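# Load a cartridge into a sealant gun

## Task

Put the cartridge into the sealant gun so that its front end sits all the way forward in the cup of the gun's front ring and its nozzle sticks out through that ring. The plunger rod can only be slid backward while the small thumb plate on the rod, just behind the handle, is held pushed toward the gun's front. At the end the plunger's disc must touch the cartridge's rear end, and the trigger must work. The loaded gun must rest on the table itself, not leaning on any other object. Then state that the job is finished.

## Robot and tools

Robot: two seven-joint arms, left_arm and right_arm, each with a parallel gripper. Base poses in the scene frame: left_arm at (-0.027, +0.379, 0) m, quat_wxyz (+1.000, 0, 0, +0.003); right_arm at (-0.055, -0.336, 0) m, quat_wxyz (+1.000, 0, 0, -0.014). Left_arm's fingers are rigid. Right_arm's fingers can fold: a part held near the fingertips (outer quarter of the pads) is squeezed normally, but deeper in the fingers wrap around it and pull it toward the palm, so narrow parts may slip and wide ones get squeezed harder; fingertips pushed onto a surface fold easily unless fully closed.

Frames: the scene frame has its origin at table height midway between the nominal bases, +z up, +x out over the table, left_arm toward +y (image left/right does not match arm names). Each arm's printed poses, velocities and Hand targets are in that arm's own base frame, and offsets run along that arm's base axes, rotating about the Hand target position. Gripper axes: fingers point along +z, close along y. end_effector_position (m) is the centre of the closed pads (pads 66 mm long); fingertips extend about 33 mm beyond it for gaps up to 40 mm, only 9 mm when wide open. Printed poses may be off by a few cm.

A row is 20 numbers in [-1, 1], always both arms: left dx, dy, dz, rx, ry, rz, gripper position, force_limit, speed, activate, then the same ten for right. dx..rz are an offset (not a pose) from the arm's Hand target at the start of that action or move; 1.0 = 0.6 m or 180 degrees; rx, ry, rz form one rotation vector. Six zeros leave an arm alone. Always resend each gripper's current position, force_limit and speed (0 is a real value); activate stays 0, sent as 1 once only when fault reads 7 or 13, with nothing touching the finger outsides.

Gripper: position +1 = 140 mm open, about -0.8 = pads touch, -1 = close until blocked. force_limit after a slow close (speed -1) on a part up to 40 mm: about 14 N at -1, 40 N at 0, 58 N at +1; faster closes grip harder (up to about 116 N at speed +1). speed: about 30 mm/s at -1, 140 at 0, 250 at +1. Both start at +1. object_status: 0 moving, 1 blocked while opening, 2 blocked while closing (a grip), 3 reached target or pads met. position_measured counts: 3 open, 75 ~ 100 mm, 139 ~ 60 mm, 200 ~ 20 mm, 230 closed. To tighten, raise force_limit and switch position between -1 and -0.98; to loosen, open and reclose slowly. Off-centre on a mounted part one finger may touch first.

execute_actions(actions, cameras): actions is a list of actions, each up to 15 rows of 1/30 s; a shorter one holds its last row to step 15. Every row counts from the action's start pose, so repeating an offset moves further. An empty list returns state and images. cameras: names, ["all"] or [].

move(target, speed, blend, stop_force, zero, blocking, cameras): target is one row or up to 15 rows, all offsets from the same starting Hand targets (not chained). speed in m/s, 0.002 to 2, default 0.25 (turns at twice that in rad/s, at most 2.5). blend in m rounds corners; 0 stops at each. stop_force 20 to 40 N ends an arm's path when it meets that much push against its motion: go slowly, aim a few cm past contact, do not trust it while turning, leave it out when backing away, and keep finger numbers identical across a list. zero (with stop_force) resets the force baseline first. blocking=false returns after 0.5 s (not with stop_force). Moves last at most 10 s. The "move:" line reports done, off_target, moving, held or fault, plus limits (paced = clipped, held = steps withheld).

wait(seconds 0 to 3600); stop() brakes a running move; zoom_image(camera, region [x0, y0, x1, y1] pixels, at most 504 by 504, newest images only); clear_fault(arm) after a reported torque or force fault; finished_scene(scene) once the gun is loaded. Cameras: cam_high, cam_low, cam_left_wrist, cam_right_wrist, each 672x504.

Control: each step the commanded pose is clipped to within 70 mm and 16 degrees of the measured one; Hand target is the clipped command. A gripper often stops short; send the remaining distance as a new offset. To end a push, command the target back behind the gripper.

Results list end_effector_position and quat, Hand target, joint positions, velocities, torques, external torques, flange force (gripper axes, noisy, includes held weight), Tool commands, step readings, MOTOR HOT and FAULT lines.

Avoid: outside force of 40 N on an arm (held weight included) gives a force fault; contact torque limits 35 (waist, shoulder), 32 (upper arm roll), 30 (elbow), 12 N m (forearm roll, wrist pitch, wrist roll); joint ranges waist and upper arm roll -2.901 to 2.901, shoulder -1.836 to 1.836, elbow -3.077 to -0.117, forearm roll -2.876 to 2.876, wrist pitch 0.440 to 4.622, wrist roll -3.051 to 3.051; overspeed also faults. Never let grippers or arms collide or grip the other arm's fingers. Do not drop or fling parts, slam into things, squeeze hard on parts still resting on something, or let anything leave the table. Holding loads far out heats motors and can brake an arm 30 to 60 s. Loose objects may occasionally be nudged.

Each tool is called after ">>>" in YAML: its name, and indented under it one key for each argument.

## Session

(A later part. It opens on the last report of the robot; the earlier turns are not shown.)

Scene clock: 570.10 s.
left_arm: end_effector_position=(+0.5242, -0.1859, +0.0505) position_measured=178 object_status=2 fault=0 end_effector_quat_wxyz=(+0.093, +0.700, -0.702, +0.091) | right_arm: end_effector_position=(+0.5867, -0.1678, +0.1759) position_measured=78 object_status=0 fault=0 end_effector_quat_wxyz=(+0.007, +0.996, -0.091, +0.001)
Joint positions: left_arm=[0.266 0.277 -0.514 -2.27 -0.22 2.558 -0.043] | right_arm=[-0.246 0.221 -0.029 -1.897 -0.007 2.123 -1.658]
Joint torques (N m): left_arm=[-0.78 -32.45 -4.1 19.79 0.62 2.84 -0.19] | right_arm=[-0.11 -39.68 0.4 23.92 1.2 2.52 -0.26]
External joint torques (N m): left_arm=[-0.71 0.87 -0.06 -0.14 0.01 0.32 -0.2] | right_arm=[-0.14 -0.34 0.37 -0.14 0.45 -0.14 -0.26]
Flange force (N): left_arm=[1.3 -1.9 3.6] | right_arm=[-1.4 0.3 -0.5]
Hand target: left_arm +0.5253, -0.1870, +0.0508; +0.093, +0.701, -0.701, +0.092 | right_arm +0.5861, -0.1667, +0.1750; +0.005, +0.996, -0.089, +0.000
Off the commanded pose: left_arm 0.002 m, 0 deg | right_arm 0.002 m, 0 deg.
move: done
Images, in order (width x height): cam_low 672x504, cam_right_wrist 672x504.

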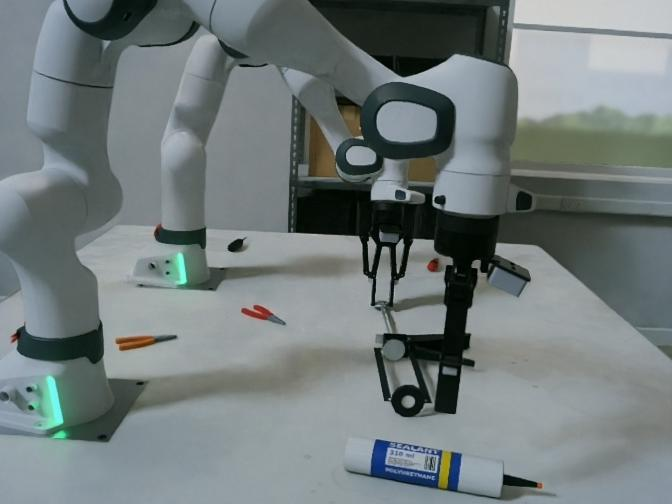

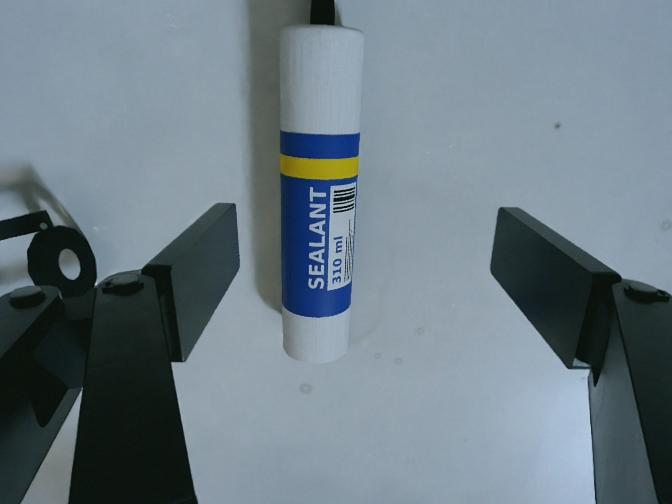

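>>> move:
  target:
    - [0,0,0,0,0,0,-1,0.2,-1,0,0.007,0.0395,-0.13,0,0,-0.009,0.4,-1,1,0]
    - [0,0,0,0,0,0,-1,0.2,-1,0,0.007,0.0395,-0.13,0,0,-0.009,-0.1,-1,0,0]
  speed: 0.1
  cameras: ["cam_right_wrist","cam_low"]

Scene clock: 586.83 s.
left_arm: end_effector_position=(+0.5242, -0.1859, +0.0505) position_measured=178 object_status=2 fault=0 end_effector_quat_wxyz=(+0.093, +0.700, -0.702, +0.091) | right_arm: end_effector_position=(+0.5892, -0.1434, +0.0971) position_measured=141 object_status=0 fault=0 end_effector_quat_wxyz=(+0.006, +0.995, -0.100, -0.002)
Joint positions: left_arm=[0.266 0.277 -0.514 -2.27 -0.22 2.558 -0.043] | right_arm=[-0.212 0.316 -0.024 -1.977 -0.006 2.29 -1.6]
Joint torques (N m): left_arm=[-0.77 -32.46 -4.06 19.83 0.62 2.86 -0.17] | right_arm=[-0.02 -41.88 0.43 22.1 0.98 2.86 0.09]
External joint torques (N m): left_arm=[-0.93 0.8 -0.24 -0.1 0.02 0.32 -0.18] | right_arm=[0 -0.95 0.39 -0.58 0.32 0.22 0.09]
Flange force (N): left_arm=[1.7 -1.8 3.6] | right_arm=[-5.1 -0.4 -0.6]
Hand target: left_arm +0.5253, -0.1870, +0.0508; +0.093, +0.701, -0.701, +0.092 | right_arm +0.5903, -0.1430, +0.0970; +0.005, +0.995, -0.103, -0.001
Off the commanded pose: left_arm 0.002 m, 0 deg | right_arm 0.001 m, 0 deg.
move: done
Images, in order (width x height): cam_low 672x504, cam_right_wrist 672x504.

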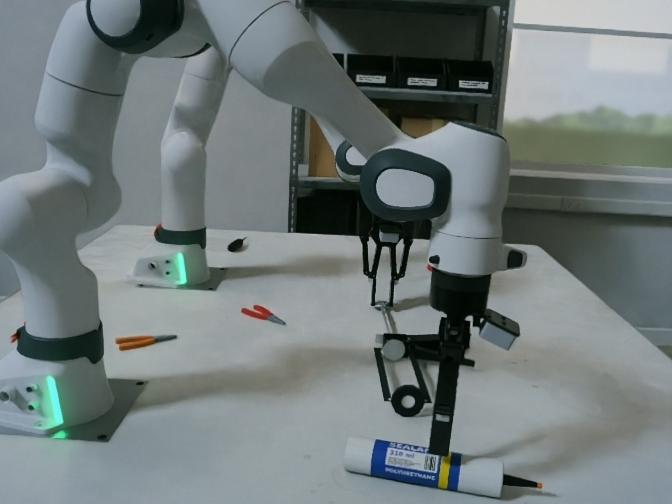

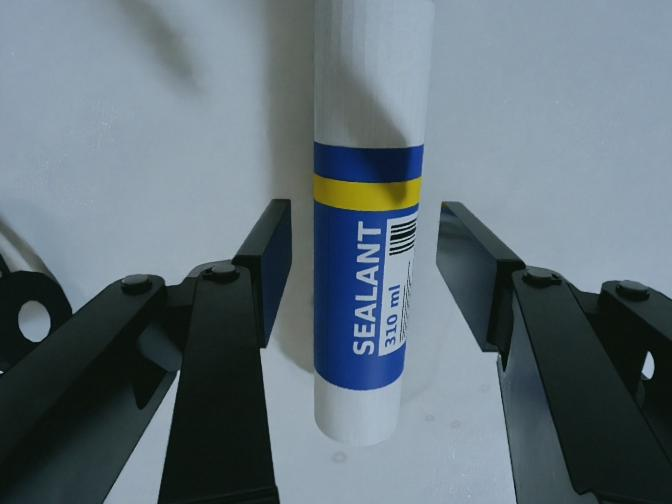

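>>> move:
  target:
    - [0,0,0,0,0,0,-1,0.2,-1,0,0,0,-0.066,0,0,0,-0.1,-1,0,0]
    - [0,0,0,0,0,0,-1,0.2,-1,0,0,0,-0.066,0,0,0,-1,-0.4,-1,0]
  speed: 0.06
  cameras: ["cam_right_wrist","cam_low"]

>>> zoom_image:
  camera: "cam_low"
  region: [330, 380, 560, 504]

Scene clock: 594.50 s.
left_arm: end_effector_position=(+0.5242, -0.1859, +0.0505) position_measured=178 object_status=2 fault=0 end_effector_quat_wxyz=(+0.093, +0.700, -0.702, +0.091) | right_arm: end_effector_position=(+0.5894, -0.1435, +0.0578) position_measured=157 object_status=0 fault=0 end_effector_quat_wxyz=(+0.006, +0.995, -0.101, -0.002)
Joint positions: left_arm=[0.266 0.277 -0.514 -2.27 -0.22 2.558 -0.043] | right_arm=[-0.212 0.379 -0.024 -1.996 -0.005 2.373 -1.6]
Joint torques (N m): left_arm=[-0.77 -32.43 -4.1 19.76 0.62 2.85 -0.16] | right_arm=[0.03 -41.09 0.54 20.92 1.03 2.95 0.14]
External joint torques (N m): left_arm=[-0.75 0.79 -0.1 -0.11 0.02 0.33 -0.17] | right_arm=[0.07 0.74 0.5 -0.82 0.42 0.32 0.14]
Flange force (N): left_arm=[1.3 -1.8 3.5] | right_arm=[-1.9 -0.5 2.2]
Hand target: left_arm +0.5253, -0.1870, +0.0508; +0.093, +0.701, -0.701, +0.092 | right_arm +0.5903, -0.1430, +0.0574; +0.005, +0.995, -0.103, -0.001
Off the commanded pose: left_arm 0.002 m, 0 deg | right_arm 0.001 m, 0 deg.
move: done
Images, in order (width x height): cam_low 672x504, cam_right_wrist 672x504.

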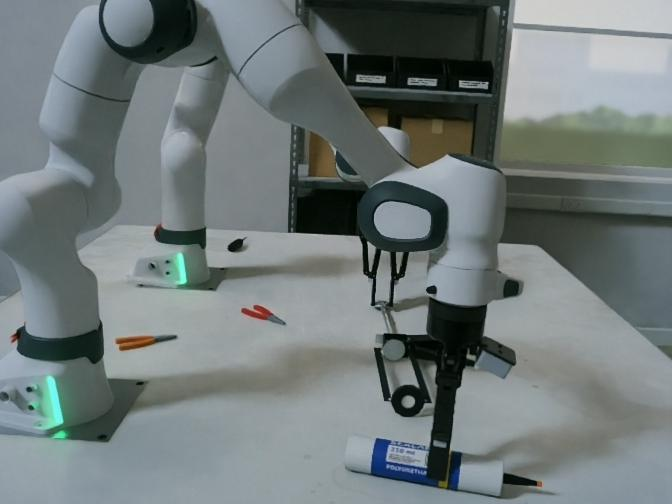

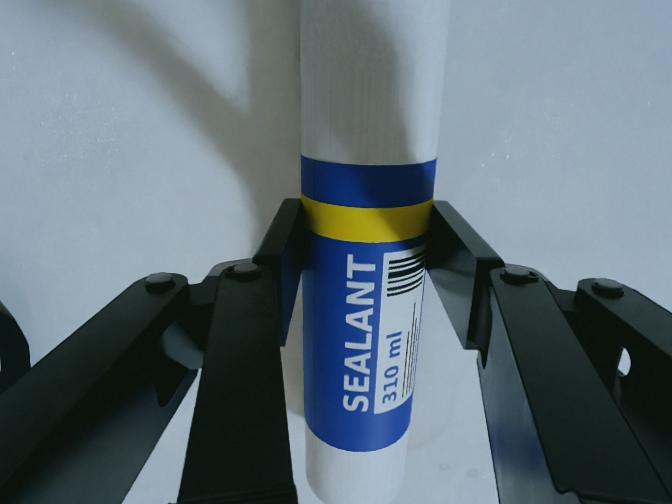

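Scaled by 2.191 from the camera's image (finer frame: 960x720).

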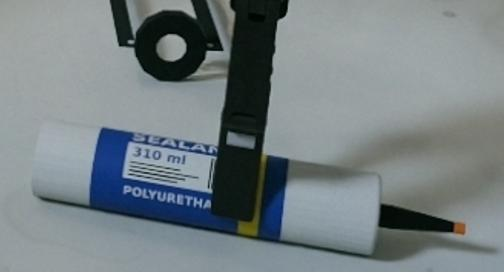

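>>> move:
  target: [0,0,0,0,0,0,-1,0.2,-1,0,0,0,0.05,0,0,0,-1,-0.4,-1,0]
  speed: 0.04
  cameras: ["cam_right_wrist","cam_low"]

>>> zoom_image:
  camera: "cam_low"
  region: [330, 380, 560, 504]

Scene clock: 606.60 s.
left_arm: end_effector_position=(+0.5242, -0.1859, +0.0505) position_measured=178 object_status=2 fault=0 end_effector_quat_wxyz=(+0.093, +0.700, -0.702, +0.091) | right_arm: end_effector_position=(+0.5879, -0.1430, +0.0829) position_measured=157 object_status=2 fault=0 end_effector_quat_wxyz=(+0.005, +0.995, -0.101, -0.004)
Joint positions: left_arm=[0.266 0.277 -0.514 -2.27 -0.22 2.558 -0.043] | right_arm=[-0.212 0.337 -0.024 -1.987 -0.005 2.317 -1.6]
Joint velocities: left_arm=[within noise] | right_arm=[0 0.001 -0.001 -0.001 0 -0.005 -0.001]
Joint torques (N m): left_arm=[-0.81 -32.47 -4.09 19.81 0.62 2.86 -0.17] | right_arm=[0.01 -44.79 0.38 23.58 0.78 2.79 0.16]
External joint torques (N m): left_arm=[-0.66 0.89 0.04 -0.12 0.01 0.34 -0.18] | right_arm=[-0.11 -3.57 0.21 1.21 0.13 0.16 0.16]
Flange force (N): left_arm=[1.2 -2.1 3.7] | right_arm=[-4.7 -0.3 -5.9]
Hand target: left_arm +0.5253, -0.1870, +0.0508; +0.093, +0.701, -0.701, +0.092 | right_arm +0.5903, -0.1430, +0.0874; +0.005, +0.995, -0.103, -0.001
Off the commanded pose: left_arm 0.002 m, 0 deg | right_arm 0.005 m, 0 deg.
move: off_target (right_arm)
Images, in order (width x height): cam_low 672x504, cam_right_wrist 672x504.

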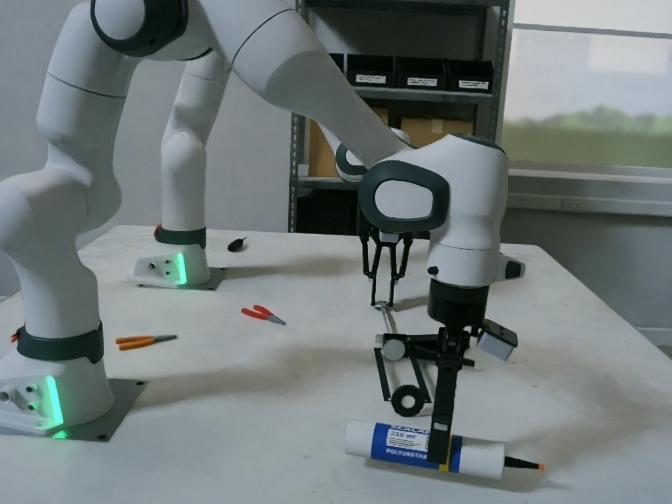

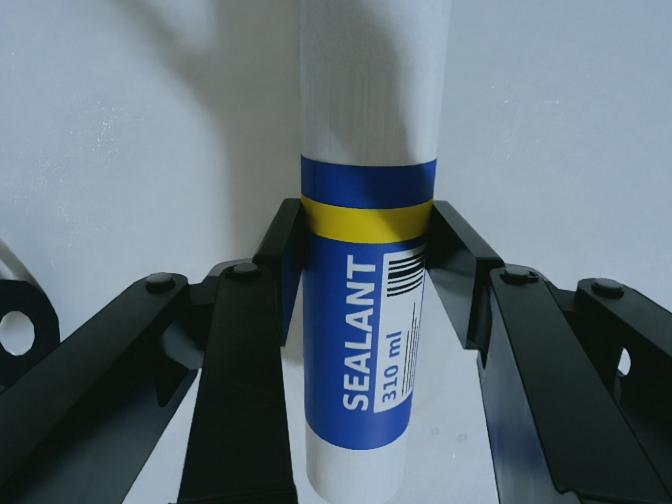

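Scaled by 2.191 from the camera's image (finer frame: 960x720).

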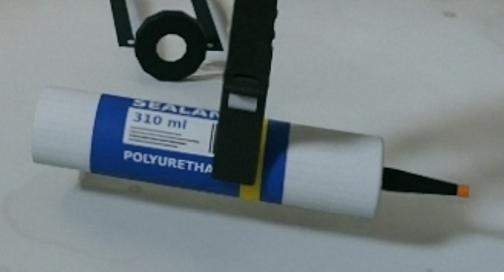

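>>> move:
  target:
    - [0,0,0,0,0,0,-1,0.2,-1,0,0,0,0.27,0,0,0,-1,-0.4,-1,0]
    - [0,0,0,0,0,0,-1,0.2,-1,0,-0.066,0.579,0.27,0.0678,0.0585,-0.4142,-1,-0.4,-1,0]
    - [0,0,0,0,0,0,-1,0.2,-1,0,-0.066,0.579,0.1335,0.0678,0.0585,-0.4142,-1,-0.4,-1,0]
  speed: 0.15
  blend: [0.02,0.02,0]
  cameras: ["all"]

Scene clock: 641.80 s.
left_arm: end_effector_position=(+0.5242, -0.1859, +0.0505) position_measured=178 object_status=2 fault=0 end_effector_quat_wxyz=(+0.093, +0.700, -0.702, +0.091) | right_arm: end_effector_position=(+0.5470, +0.2015, +0.1632) position_measured=157 object_status=2 fault=0 end_effector_quat_wxyz=(-0.080, +0.721, -0.681, -0.101)
Joint positions: left_arm=[0.266 0.277 -0.514 -2.27 -0.22 2.558 -0.043] | right_arm=[0.199 0.143 0.045 -2.061 0.313 2.206 -0.001]
Joint velocities: left_arm=[within noise] | right_arm=[-0.001 -0.002 -0.001 -0.001 0 0.005 -0.001]
Joint torques (N m): left_arm=[-0.8 -32.44 -4.1 19.78 0.62 2.85 -0.17] | right_arm=[0.47 -39.49 1.08 24.99 1.46 3.04 -0.01]
External joint torques (N m): left_arm=[-0.92 1.01 -0.23 -0.26 0.02 0.29 -0.18] | right_arm=[0.46 -3.32 0.72 1.44 0.75 0.61 0]
Flange force (N): left_arm=[1.6 -1.9 4.0] | right_arm=[-1.3 4.9 -3.6]
Hand target: left_arm +0.5253, -0.1870, +0.0508; +0.093, +0.701, -0.701, +0.092 | right_arm +0.5507, +0.2044, +0.1675; -0.086, +0.720, -0.681, -0.098
Off the commanded pose: left_arm 0.002 m, 0 deg | right_arm 0.006 m, 1 deg.
move: off_target (right_arm)

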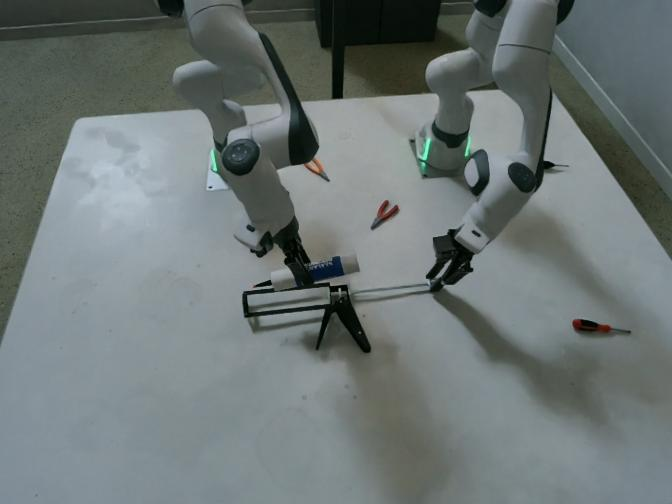

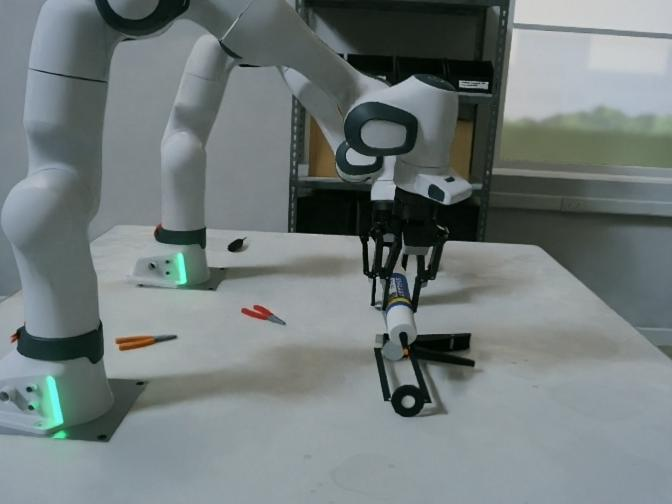

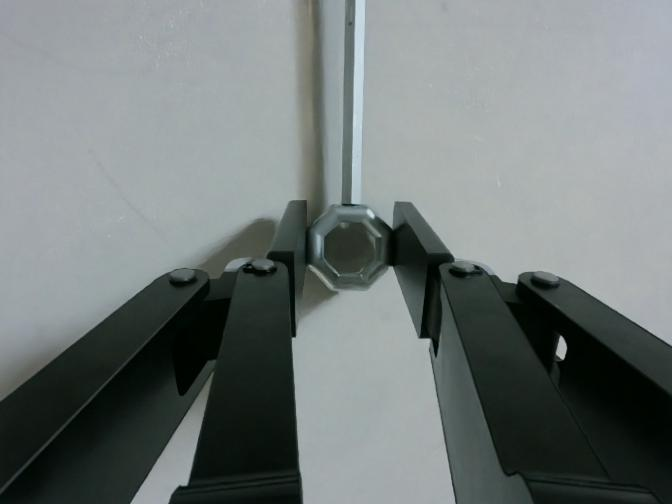

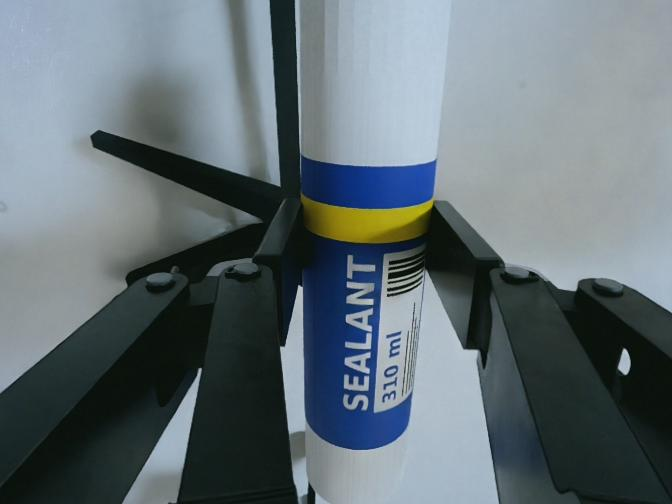

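>>> zoom_image:
  camera: "cam_low"
  region: [340, 270, 500, 430]

>>> zoom_image:
  camera: "cam_high"
  region: [220, 230, 400, 360]

Scaled by 3.150 from the camera's image (finer frame: 960x720).

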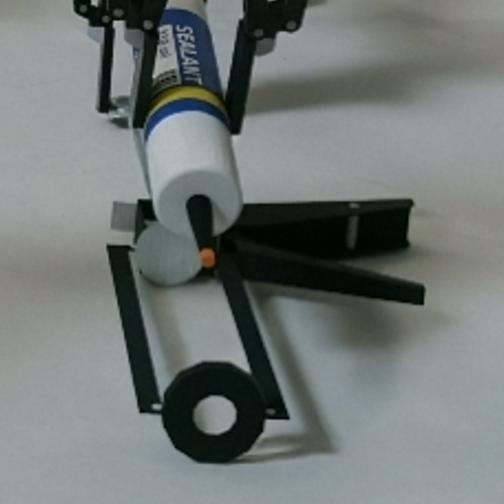

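Scaled by 2.800 from the camera's image (finer frame: 960x720).

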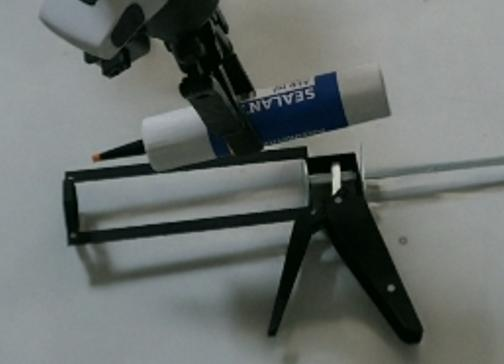

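>>> move:
  target: [0,0,0,0,0,0,-1,0.2,-1,0,0.0108,0.003,-0.07,0,0,0.0033,-1,-0.4,-1,0]
  speed: 0.08
  stop_force: 20
  cameras: ["all"]

>>> zoom_image:
  camera: "cam_low"
  region: [340, 270, 500, 430]

>>> zoom_image:
  camera: "cam_high"
  region: [220, 230, 400, 360]

Scene clock: 680.73 s.
left_arm: end_effector_position=(+0.5242, -0.1859, +0.0505) position_measured=178 object_status=2 fault=0 end_effector_quat_wxyz=(+0.093, +0.700, -0.702, +0.091) | right_arm: end_effector_position=(+0.5535, +0.2042, +0.1219) position_measured=157 object_status=2 fault=0 end_effector_quat_wxyz=(-0.080, +0.723, -0.679, -0.101)
Joint positions: left_arm=[0.266 0.277 -0.514 -2.27 -0.22 2.558 -0.043] | right_arm=[0.199 0.22 0.052 -2.07 0.329 2.289 -0.031]
Joint torques (N m): left_arm=[-0.77 -32.43 -4.05 19.79 0.62 2.85 -0.16] | right_arm=[-0.03 -41.19 1.3 24.1 1.33 2.96 -0.26]
External joint torques (N m): left_arm=[-0.86 0.86 -0.16 -0.18 0.02 0.31 -0.16] | right_arm=[-0.19 -3.31 0.59 1.36 0.74 0.56 -0.25]
Flange force (N): left_arm=[1.5 -1.8 3.7] | right_arm=[-0.1 4.8 -4.1]
Hand target: left_arm +0.5253, -0.1870, +0.0508; +0.093, +0.701, -0.701, +0.092 | right_arm +0.5572, +0.2062, +0.1255; -0.085, +0.724, -0.677, -0.099
Off the commanded pose: left_arm 0.002 m, 0 deg | right_arm 0.006 m, 1 deg.
move: off_target (right_arm)

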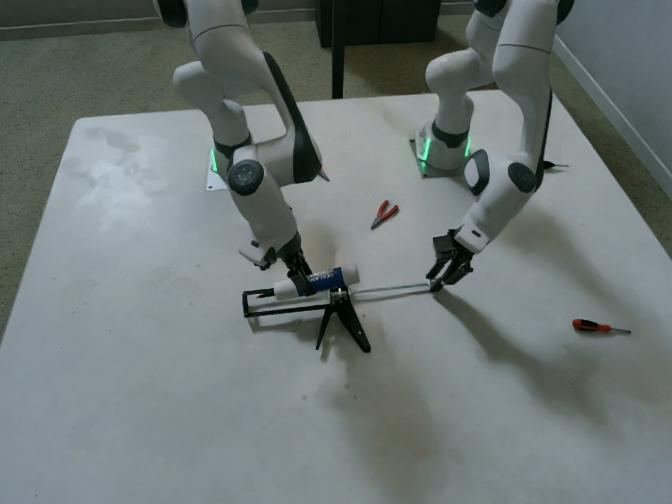

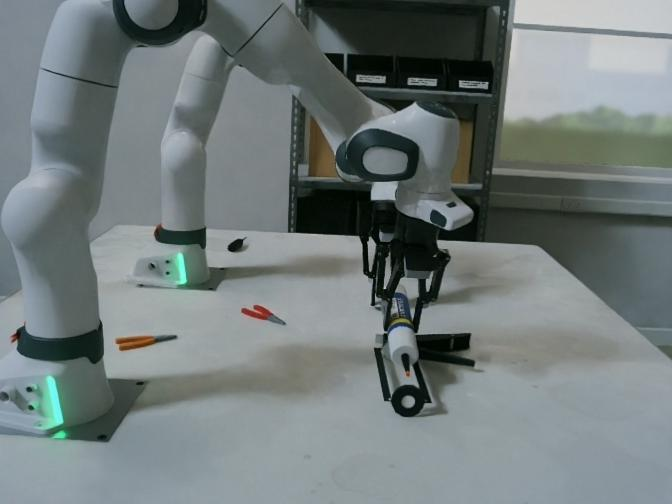

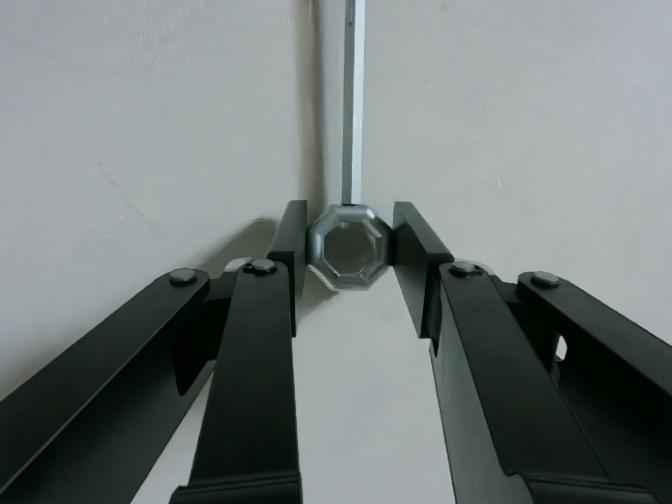

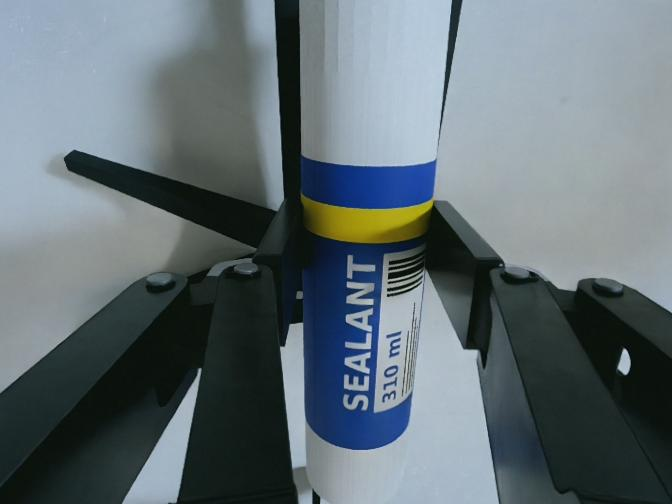

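Scaled by 3.150 from the camera's image (finer frame: 960x720).

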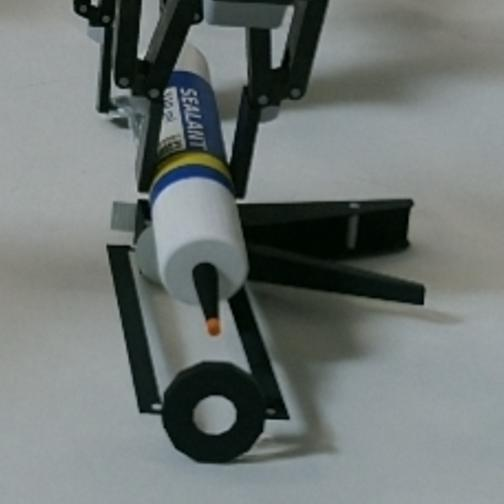

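Scaled by 2.800 from the camera's image (finer frame: 960x720).

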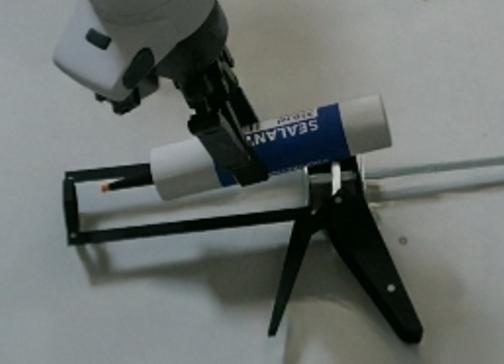

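>>> move:
  target: [0,0,0,0,0,0,-1,0.2,-1,0,-0.003,-0.033,-0.035,0,0,0,-1,-0.4,-1,0]
  speed: 0.06
  stop_force: 20
  cameras: ["cam_high","cam_low","cam_right_wrist"]

>>> zoom_image:
  camera: "cam_low"
  region: [350, 300, 470, 420]

>>> zoom_image:
  camera: "cam_high"
  region: [220, 240, 370, 340]

Scene clock: 740.87 s.
left_arm: end_effector_position=(+0.5242, -0.1859, +0.0505) position_measured=178 object_status=2 fault=0 end_effector_quat_wxyz=(+0.093, +0.700, -0.702, +0.091) | right_arm: end_effector_position=(+0.5521, +0.1852, +0.1016) position_measured=157 object_status=2 fault=0 end_effector_quat_wxyz=(-0.080, +0.723, -0.679, -0.101)
Joint positions: left_arm=[0.266 0.277 -0.514 -2.27 -0.22 2.558 -0.043] | right_arm=[0.171 0.237 0.051 -2.103 0.343 2.329 -0.082]
Joint torques (N m): left_arm=[-0.83 -32.44 -4.12 19.77 0.63 2.84 -0.17] | right_arm=[-0.05 -41.21 1.14 23.12 1.24 2.9 -0.22]
External joint torques (N m): left_arm=[-0.66 0.94 0.02 -0.17 0.02 0.31 -0.18] | right_arm=[-0.05 -3.3 0.56 0.87 0.72 0.52 -0.22]
Flange force (N): left_arm=[1.1 -2.1 3.8] | right_arm=[-0.2 6.4 -4.1]
Hand target: left_arm +0.5253, -0.1870, +0.0508; +0.093, +0.701, -0.701, +0.092 | right_arm +0.5554, +0.1864, +0.1045; -0.085, +0.724, -0.677, -0.099
Off the commanded pose: left_arm 0.002 m, 0 deg | right_arm 0.005 m, 1 deg.
move: off_target (right_arm)

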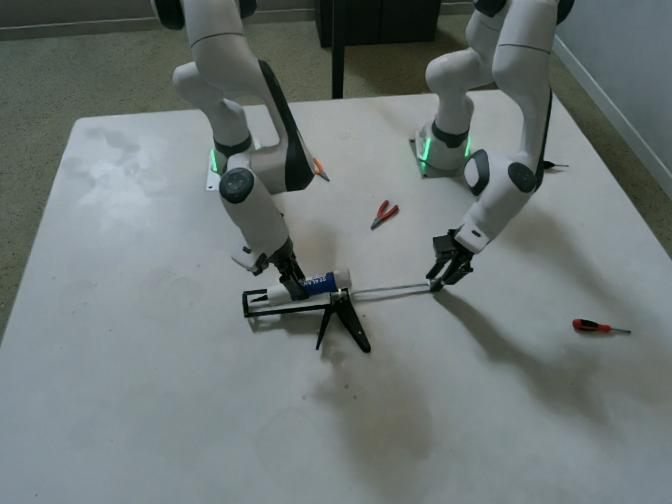

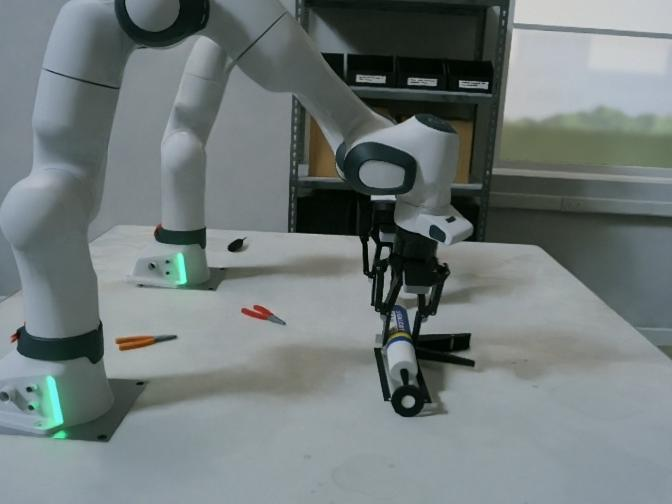

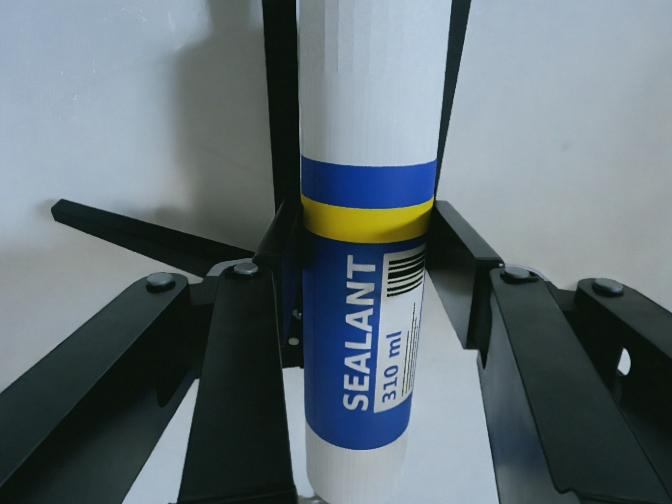

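Scaled by 4.200 from the camera's image (finer frame: 960x720).

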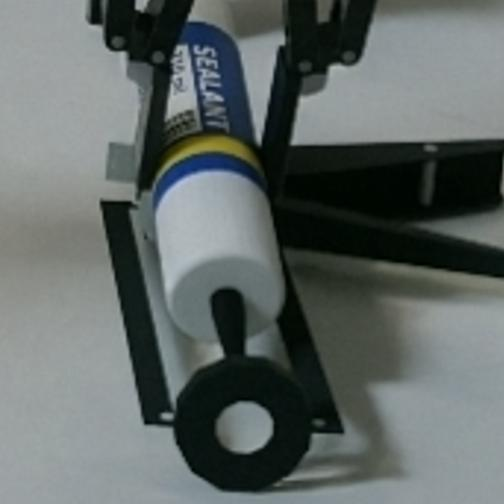

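Scaled by 3.360 from the camera's image (finer frame: 960x720).

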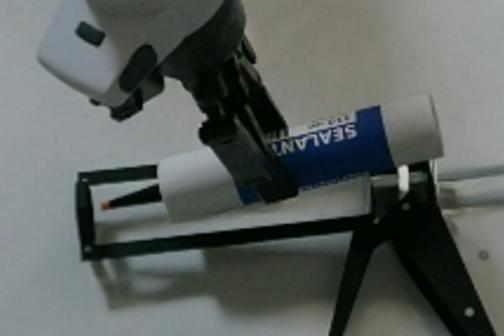

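>>> move:
  target: [0,0,0,0,0,0,-1,0.2,-1,0,0.001,-0.01,-0.024,0,0,0,-1,-0.4,-1,0]
  speed: 0.05
  stop_force: 20
  cameras: ["cam_high","cam_low","cam_right_wrist"]

>>> zoom_image:
  camera: "cam_low"
  region: [350, 300, 470, 420]

>>> zoom_image:
  camera: "cam_high"
  region: [220, 240, 370, 340]

Scene clock: 756.77 s.
left_arm: end_effector_position=(+0.5242, -0.1859, +0.0505) position_measured=178 object_status=2 fault=0 end_effector_quat_wxyz=(+0.093, +0.700, -0.702, +0.091) | right_arm: end_effector_position=(+0.5526, +0.1794, +0.0873) position_measured=157 object_status=2 fault=0 end_effector_quat_wxyz=(-0.081, +0.723, -0.679, -0.101)
Joint positions: left_arm=[0.266 0.277 -0.514 -2.27 -0.22 2.558 -0.043] | right_arm=[0.162 0.259 0.051 -2.112 0.352 2.357 -0.104]
Joint torques (N m): left_arm=[-0.79 -32.45 -4.1 19.79 0.61 2.86 -0.18] | right_arm=[-0.24 -41.37 1.18 22.86 1.19 2.88 -0.22]
External joint torques (N m): left_arm=[-0.83 0.86 -0.16 -0.14 0.01 0.33 -0.19] | right_arm=[-0.16 -3.16 0.63 1 0.71 0.51 -0.22]
Flange force (N): left_arm=[1.5 -1.9 3.7] | right_arm=[-0.3 5.5 -4.1]
Hand target: left_arm +0.5253, -0.1870, +0.0508; +0.093, +0.701, -0.701, +0.092 | right_arm +0.5560, +0.1804, +0.0901; -0.085, +0.724, -0.677, -0.099
Off the commanded pose: left_arm 0.002 m, 0 deg | right_arm 0.005 m, 1 deg.
move: off_target (right_arm)

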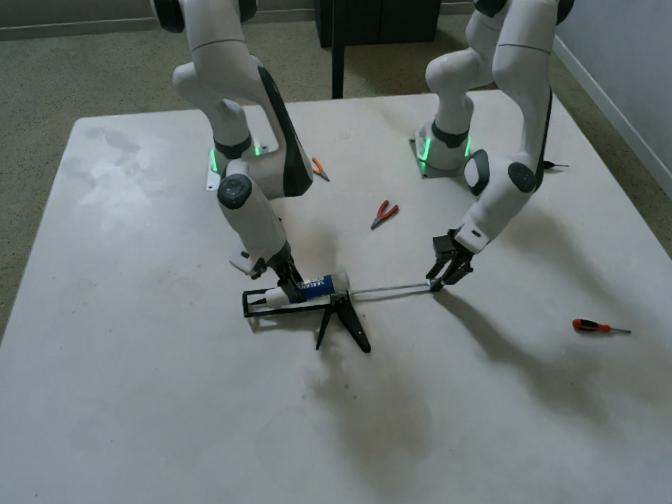

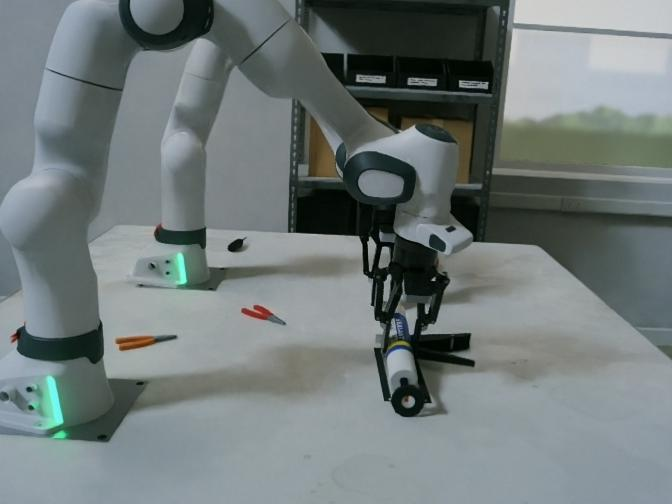

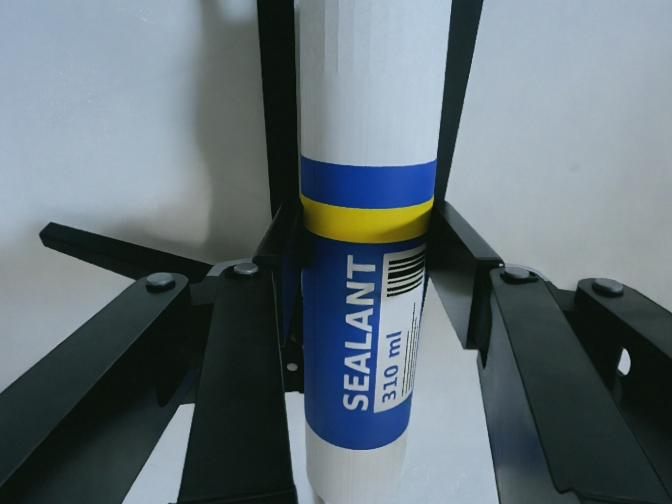

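Scaled by 4.200 from the camera's image (finer frame: 960x720).

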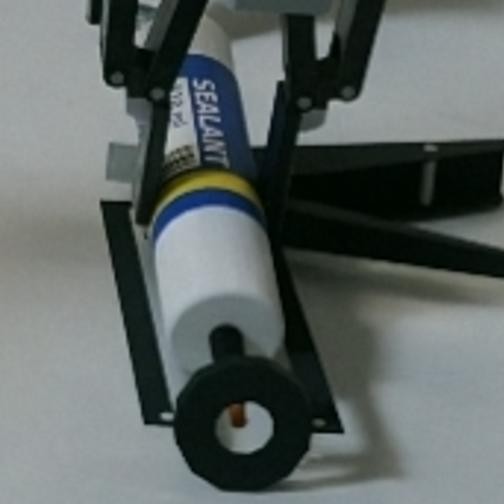

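Scaled by 3.360 from the camera's image (finer frame: 960x720).

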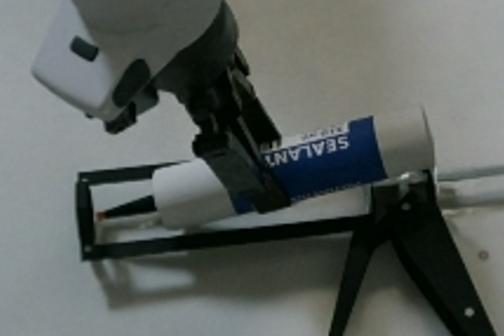

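>>> move:
  target: [0,0,0,0,0,0,-1,0.2,-1,0,0.0005,-0.042,-0.007,0,0,0,-1,-0.4,-1,0]
  speed: 0.04
  stop_force: 20
  cameras: ["cam_high","cam_low","cam_right_wrist"]

>>> zoom_image:
  camera: "cam_low"
  region: [350, 300, 470, 420]

>>> zoom_image:
  camera: "cam_high"
  region: [220, 240, 370, 340]

Scene clock: 784.23 s.
left_arm: end_effector_position=(+0.5243, -0.1859, +0.0506) position_measured=178 object_status=2 fault=0 end_effector_quat_wxyz=(+0.093, +0.700, -0.702, +0.091) | right_arm: end_effector_position=(+0.5526, +0.1542, +0.0816) position_measured=157 object_status=2 fault=0 end_effector_quat_wxyz=(-0.080, +0.723, -0.679, -0.102)
Joint positions: left_arm=[0.266 0.277 -0.514 -2.27 -0.22 2.558 -0.043] | right_arm=[0.121 0.259 0.049 -2.126 0.354 2.357 -0.15]
Joint torques (N m): left_arm=[-0.75 -32.46 -4.03 19.64 0.57 2.84 -0.18] | right_arm=[-0.28 -41.79 1.18 22.41 1.18 2.71 -0.27]
External joint torques (N m): left_arm=[-0.78 0.85 -0.08 -0.34 -0.03 0.3 -0.19] | right_arm=[-0.26 -3.68 0.59 0.68 0.71 0.37 -0.26]
Flange force (N): left_arm=[1.2 -1.1 3.6] | right_arm=[-0.4 7.8 -5.1]
Hand target: left_arm +0.5253, -0.1870, +0.0508; +0.093, +0.701, -0.701, +0.092 | right_arm +0.5563, +0.1552, +0.0859; -0.085, +0.724, -0.677, -0.099
Off the commanded pose: left_arm 0.001 m, 0 deg | right_arm 0.006 m, 1 deg.
move: off_target (right_arm)

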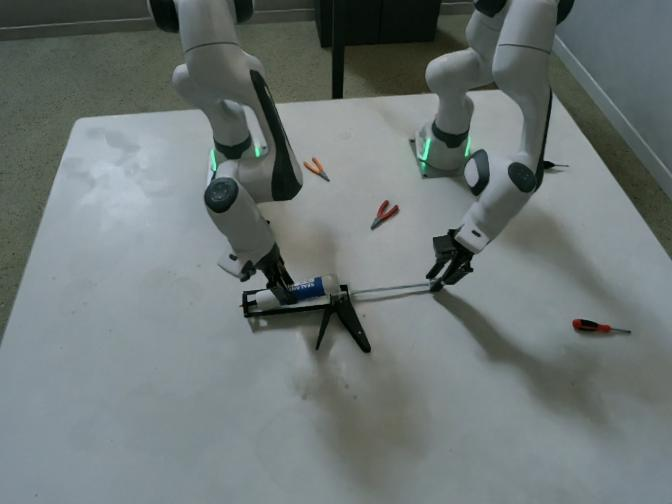

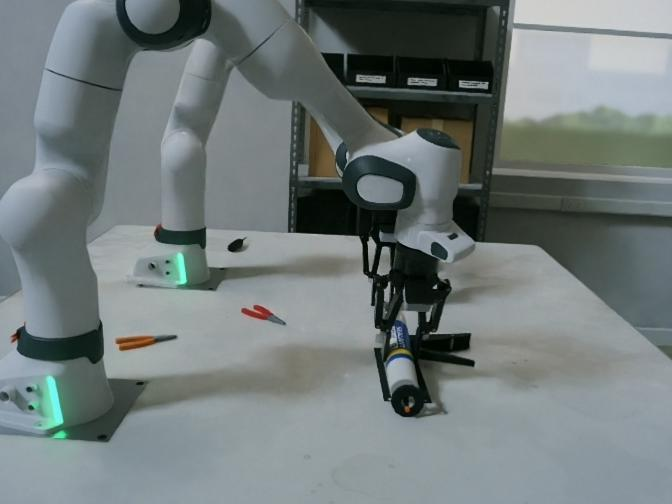

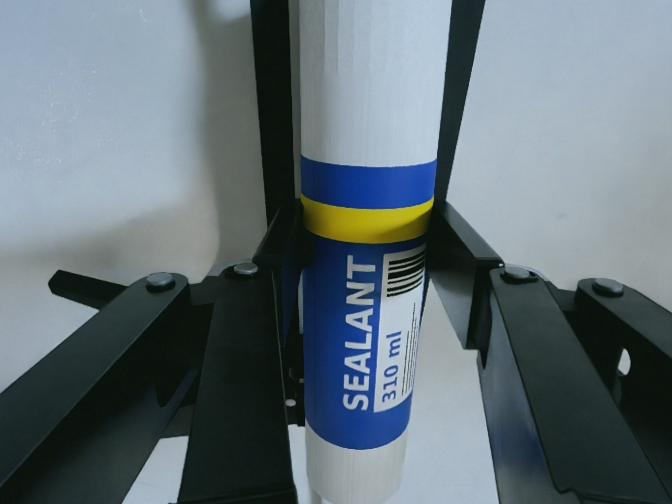

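Scaled by 4.200 from the camera's image (finer frame: 960x720).

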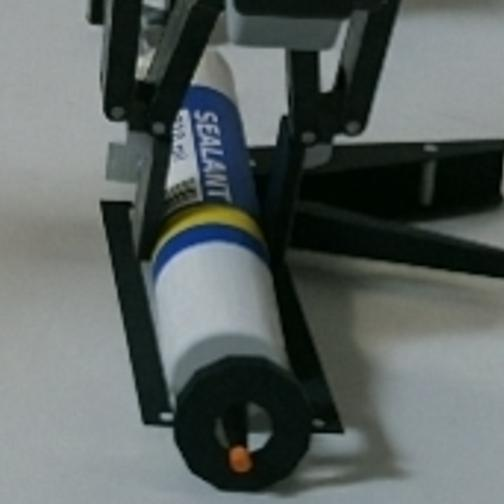

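Scaled by 3.360 from the camera's image (finer frame: 960x720).

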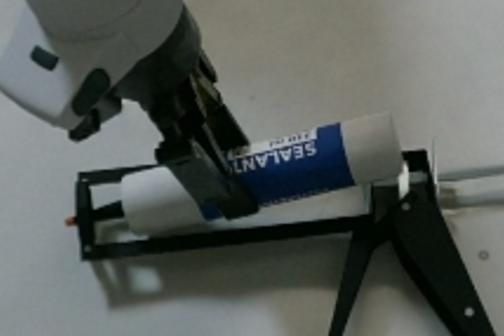

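>>> move:
  target: [0,0,0,0,0,0,-1,0.2,-1,0,0.0005,-0.047,-0.005,0,0,0,-1,-0.4,-1,0]
  speed: 0.03
  stop_force: 20
  cameras: ["cam_high","cam_low","cam_right_wrist"]

>>> zoom_image:
  camera: "cam_low"
  region: [350, 300, 470, 420]

>>> zoom_image:
  camera: "cam_high"
  region: [220, 240, 370, 340]

Scene clock: 796.70 s.
left_arm: end_effector_position=(+0.5243, -0.1859, +0.0506) position_measured=178 object_status=2 fault=0 end_effector_quat_wxyz=(+0.093, +0.700, -0.702, +0.091) | right_arm: end_effector_position=(+0.5545, +0.1262, +0.0789) position_measured=157 object_status=2 fault=0 end_effector_quat_wxyz=(-0.082, +0.722, -0.679, -0.100)
Joint positions: left_arm=[0.266 0.277 -0.514 -2.27 -0.22 2.558 -0.043] | right_arm=[0.072 0.256 0.048 -2.137 0.354 2.357 -0.199]
Joint torques (N m): left_arm=[-0.74 -32.42 -4.06 19.63 0.58 2.83 -0.17] | right_arm=[-0.33 -41.72 1.18 22.29 0.89 2.6 -0.26]
External joint torques (N m): left_arm=[-0.8 0.95 -0.13 -0.38 -0.02 0.28 -0.18] | right_arm=[-0.3 -3.82 0.61 0.68 0.42 0.27 -0.25]
Flange force (N): left_arm=[1.3 -1.3 3.7] | right_arm=[-0.9 7.9 -5.8]
Hand target: left_arm +0.5253, -0.1870, +0.0508; +0.093, +0.701, -0.701, +0.092 | right_arm +0.5566, +0.1270, +0.0829; -0.085, +0.724, -0.677, -0.099
Off the commanded pose: left_arm 0.001 m, 0 deg | right_arm 0.005 m, 1 deg.
move: off_target (right_arm)

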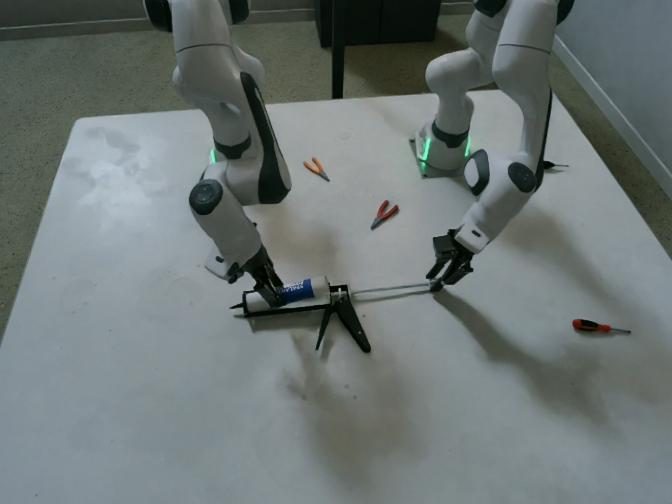

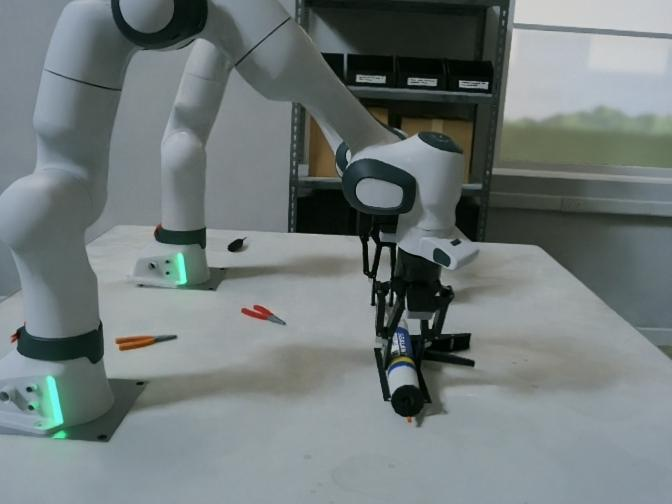

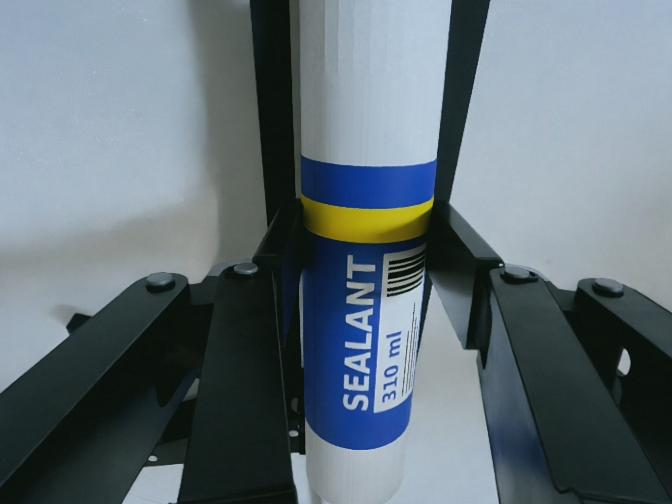

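Scaled by 4.200 from the camera's image (finer frame: 960x720).

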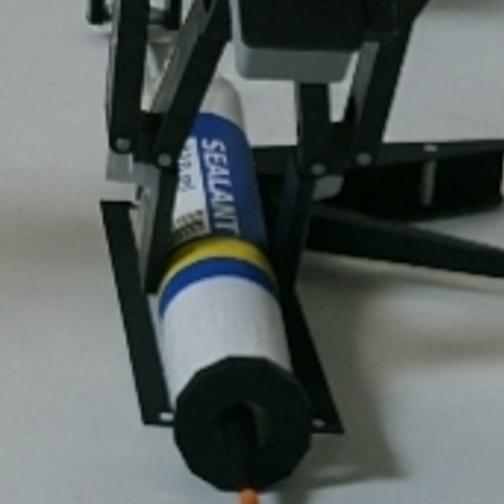

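Scaled by 3.360 from the camera's image (finer frame: 960x720).

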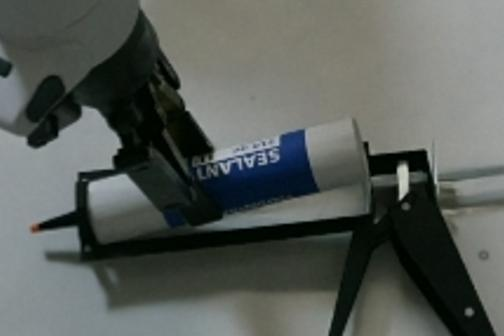

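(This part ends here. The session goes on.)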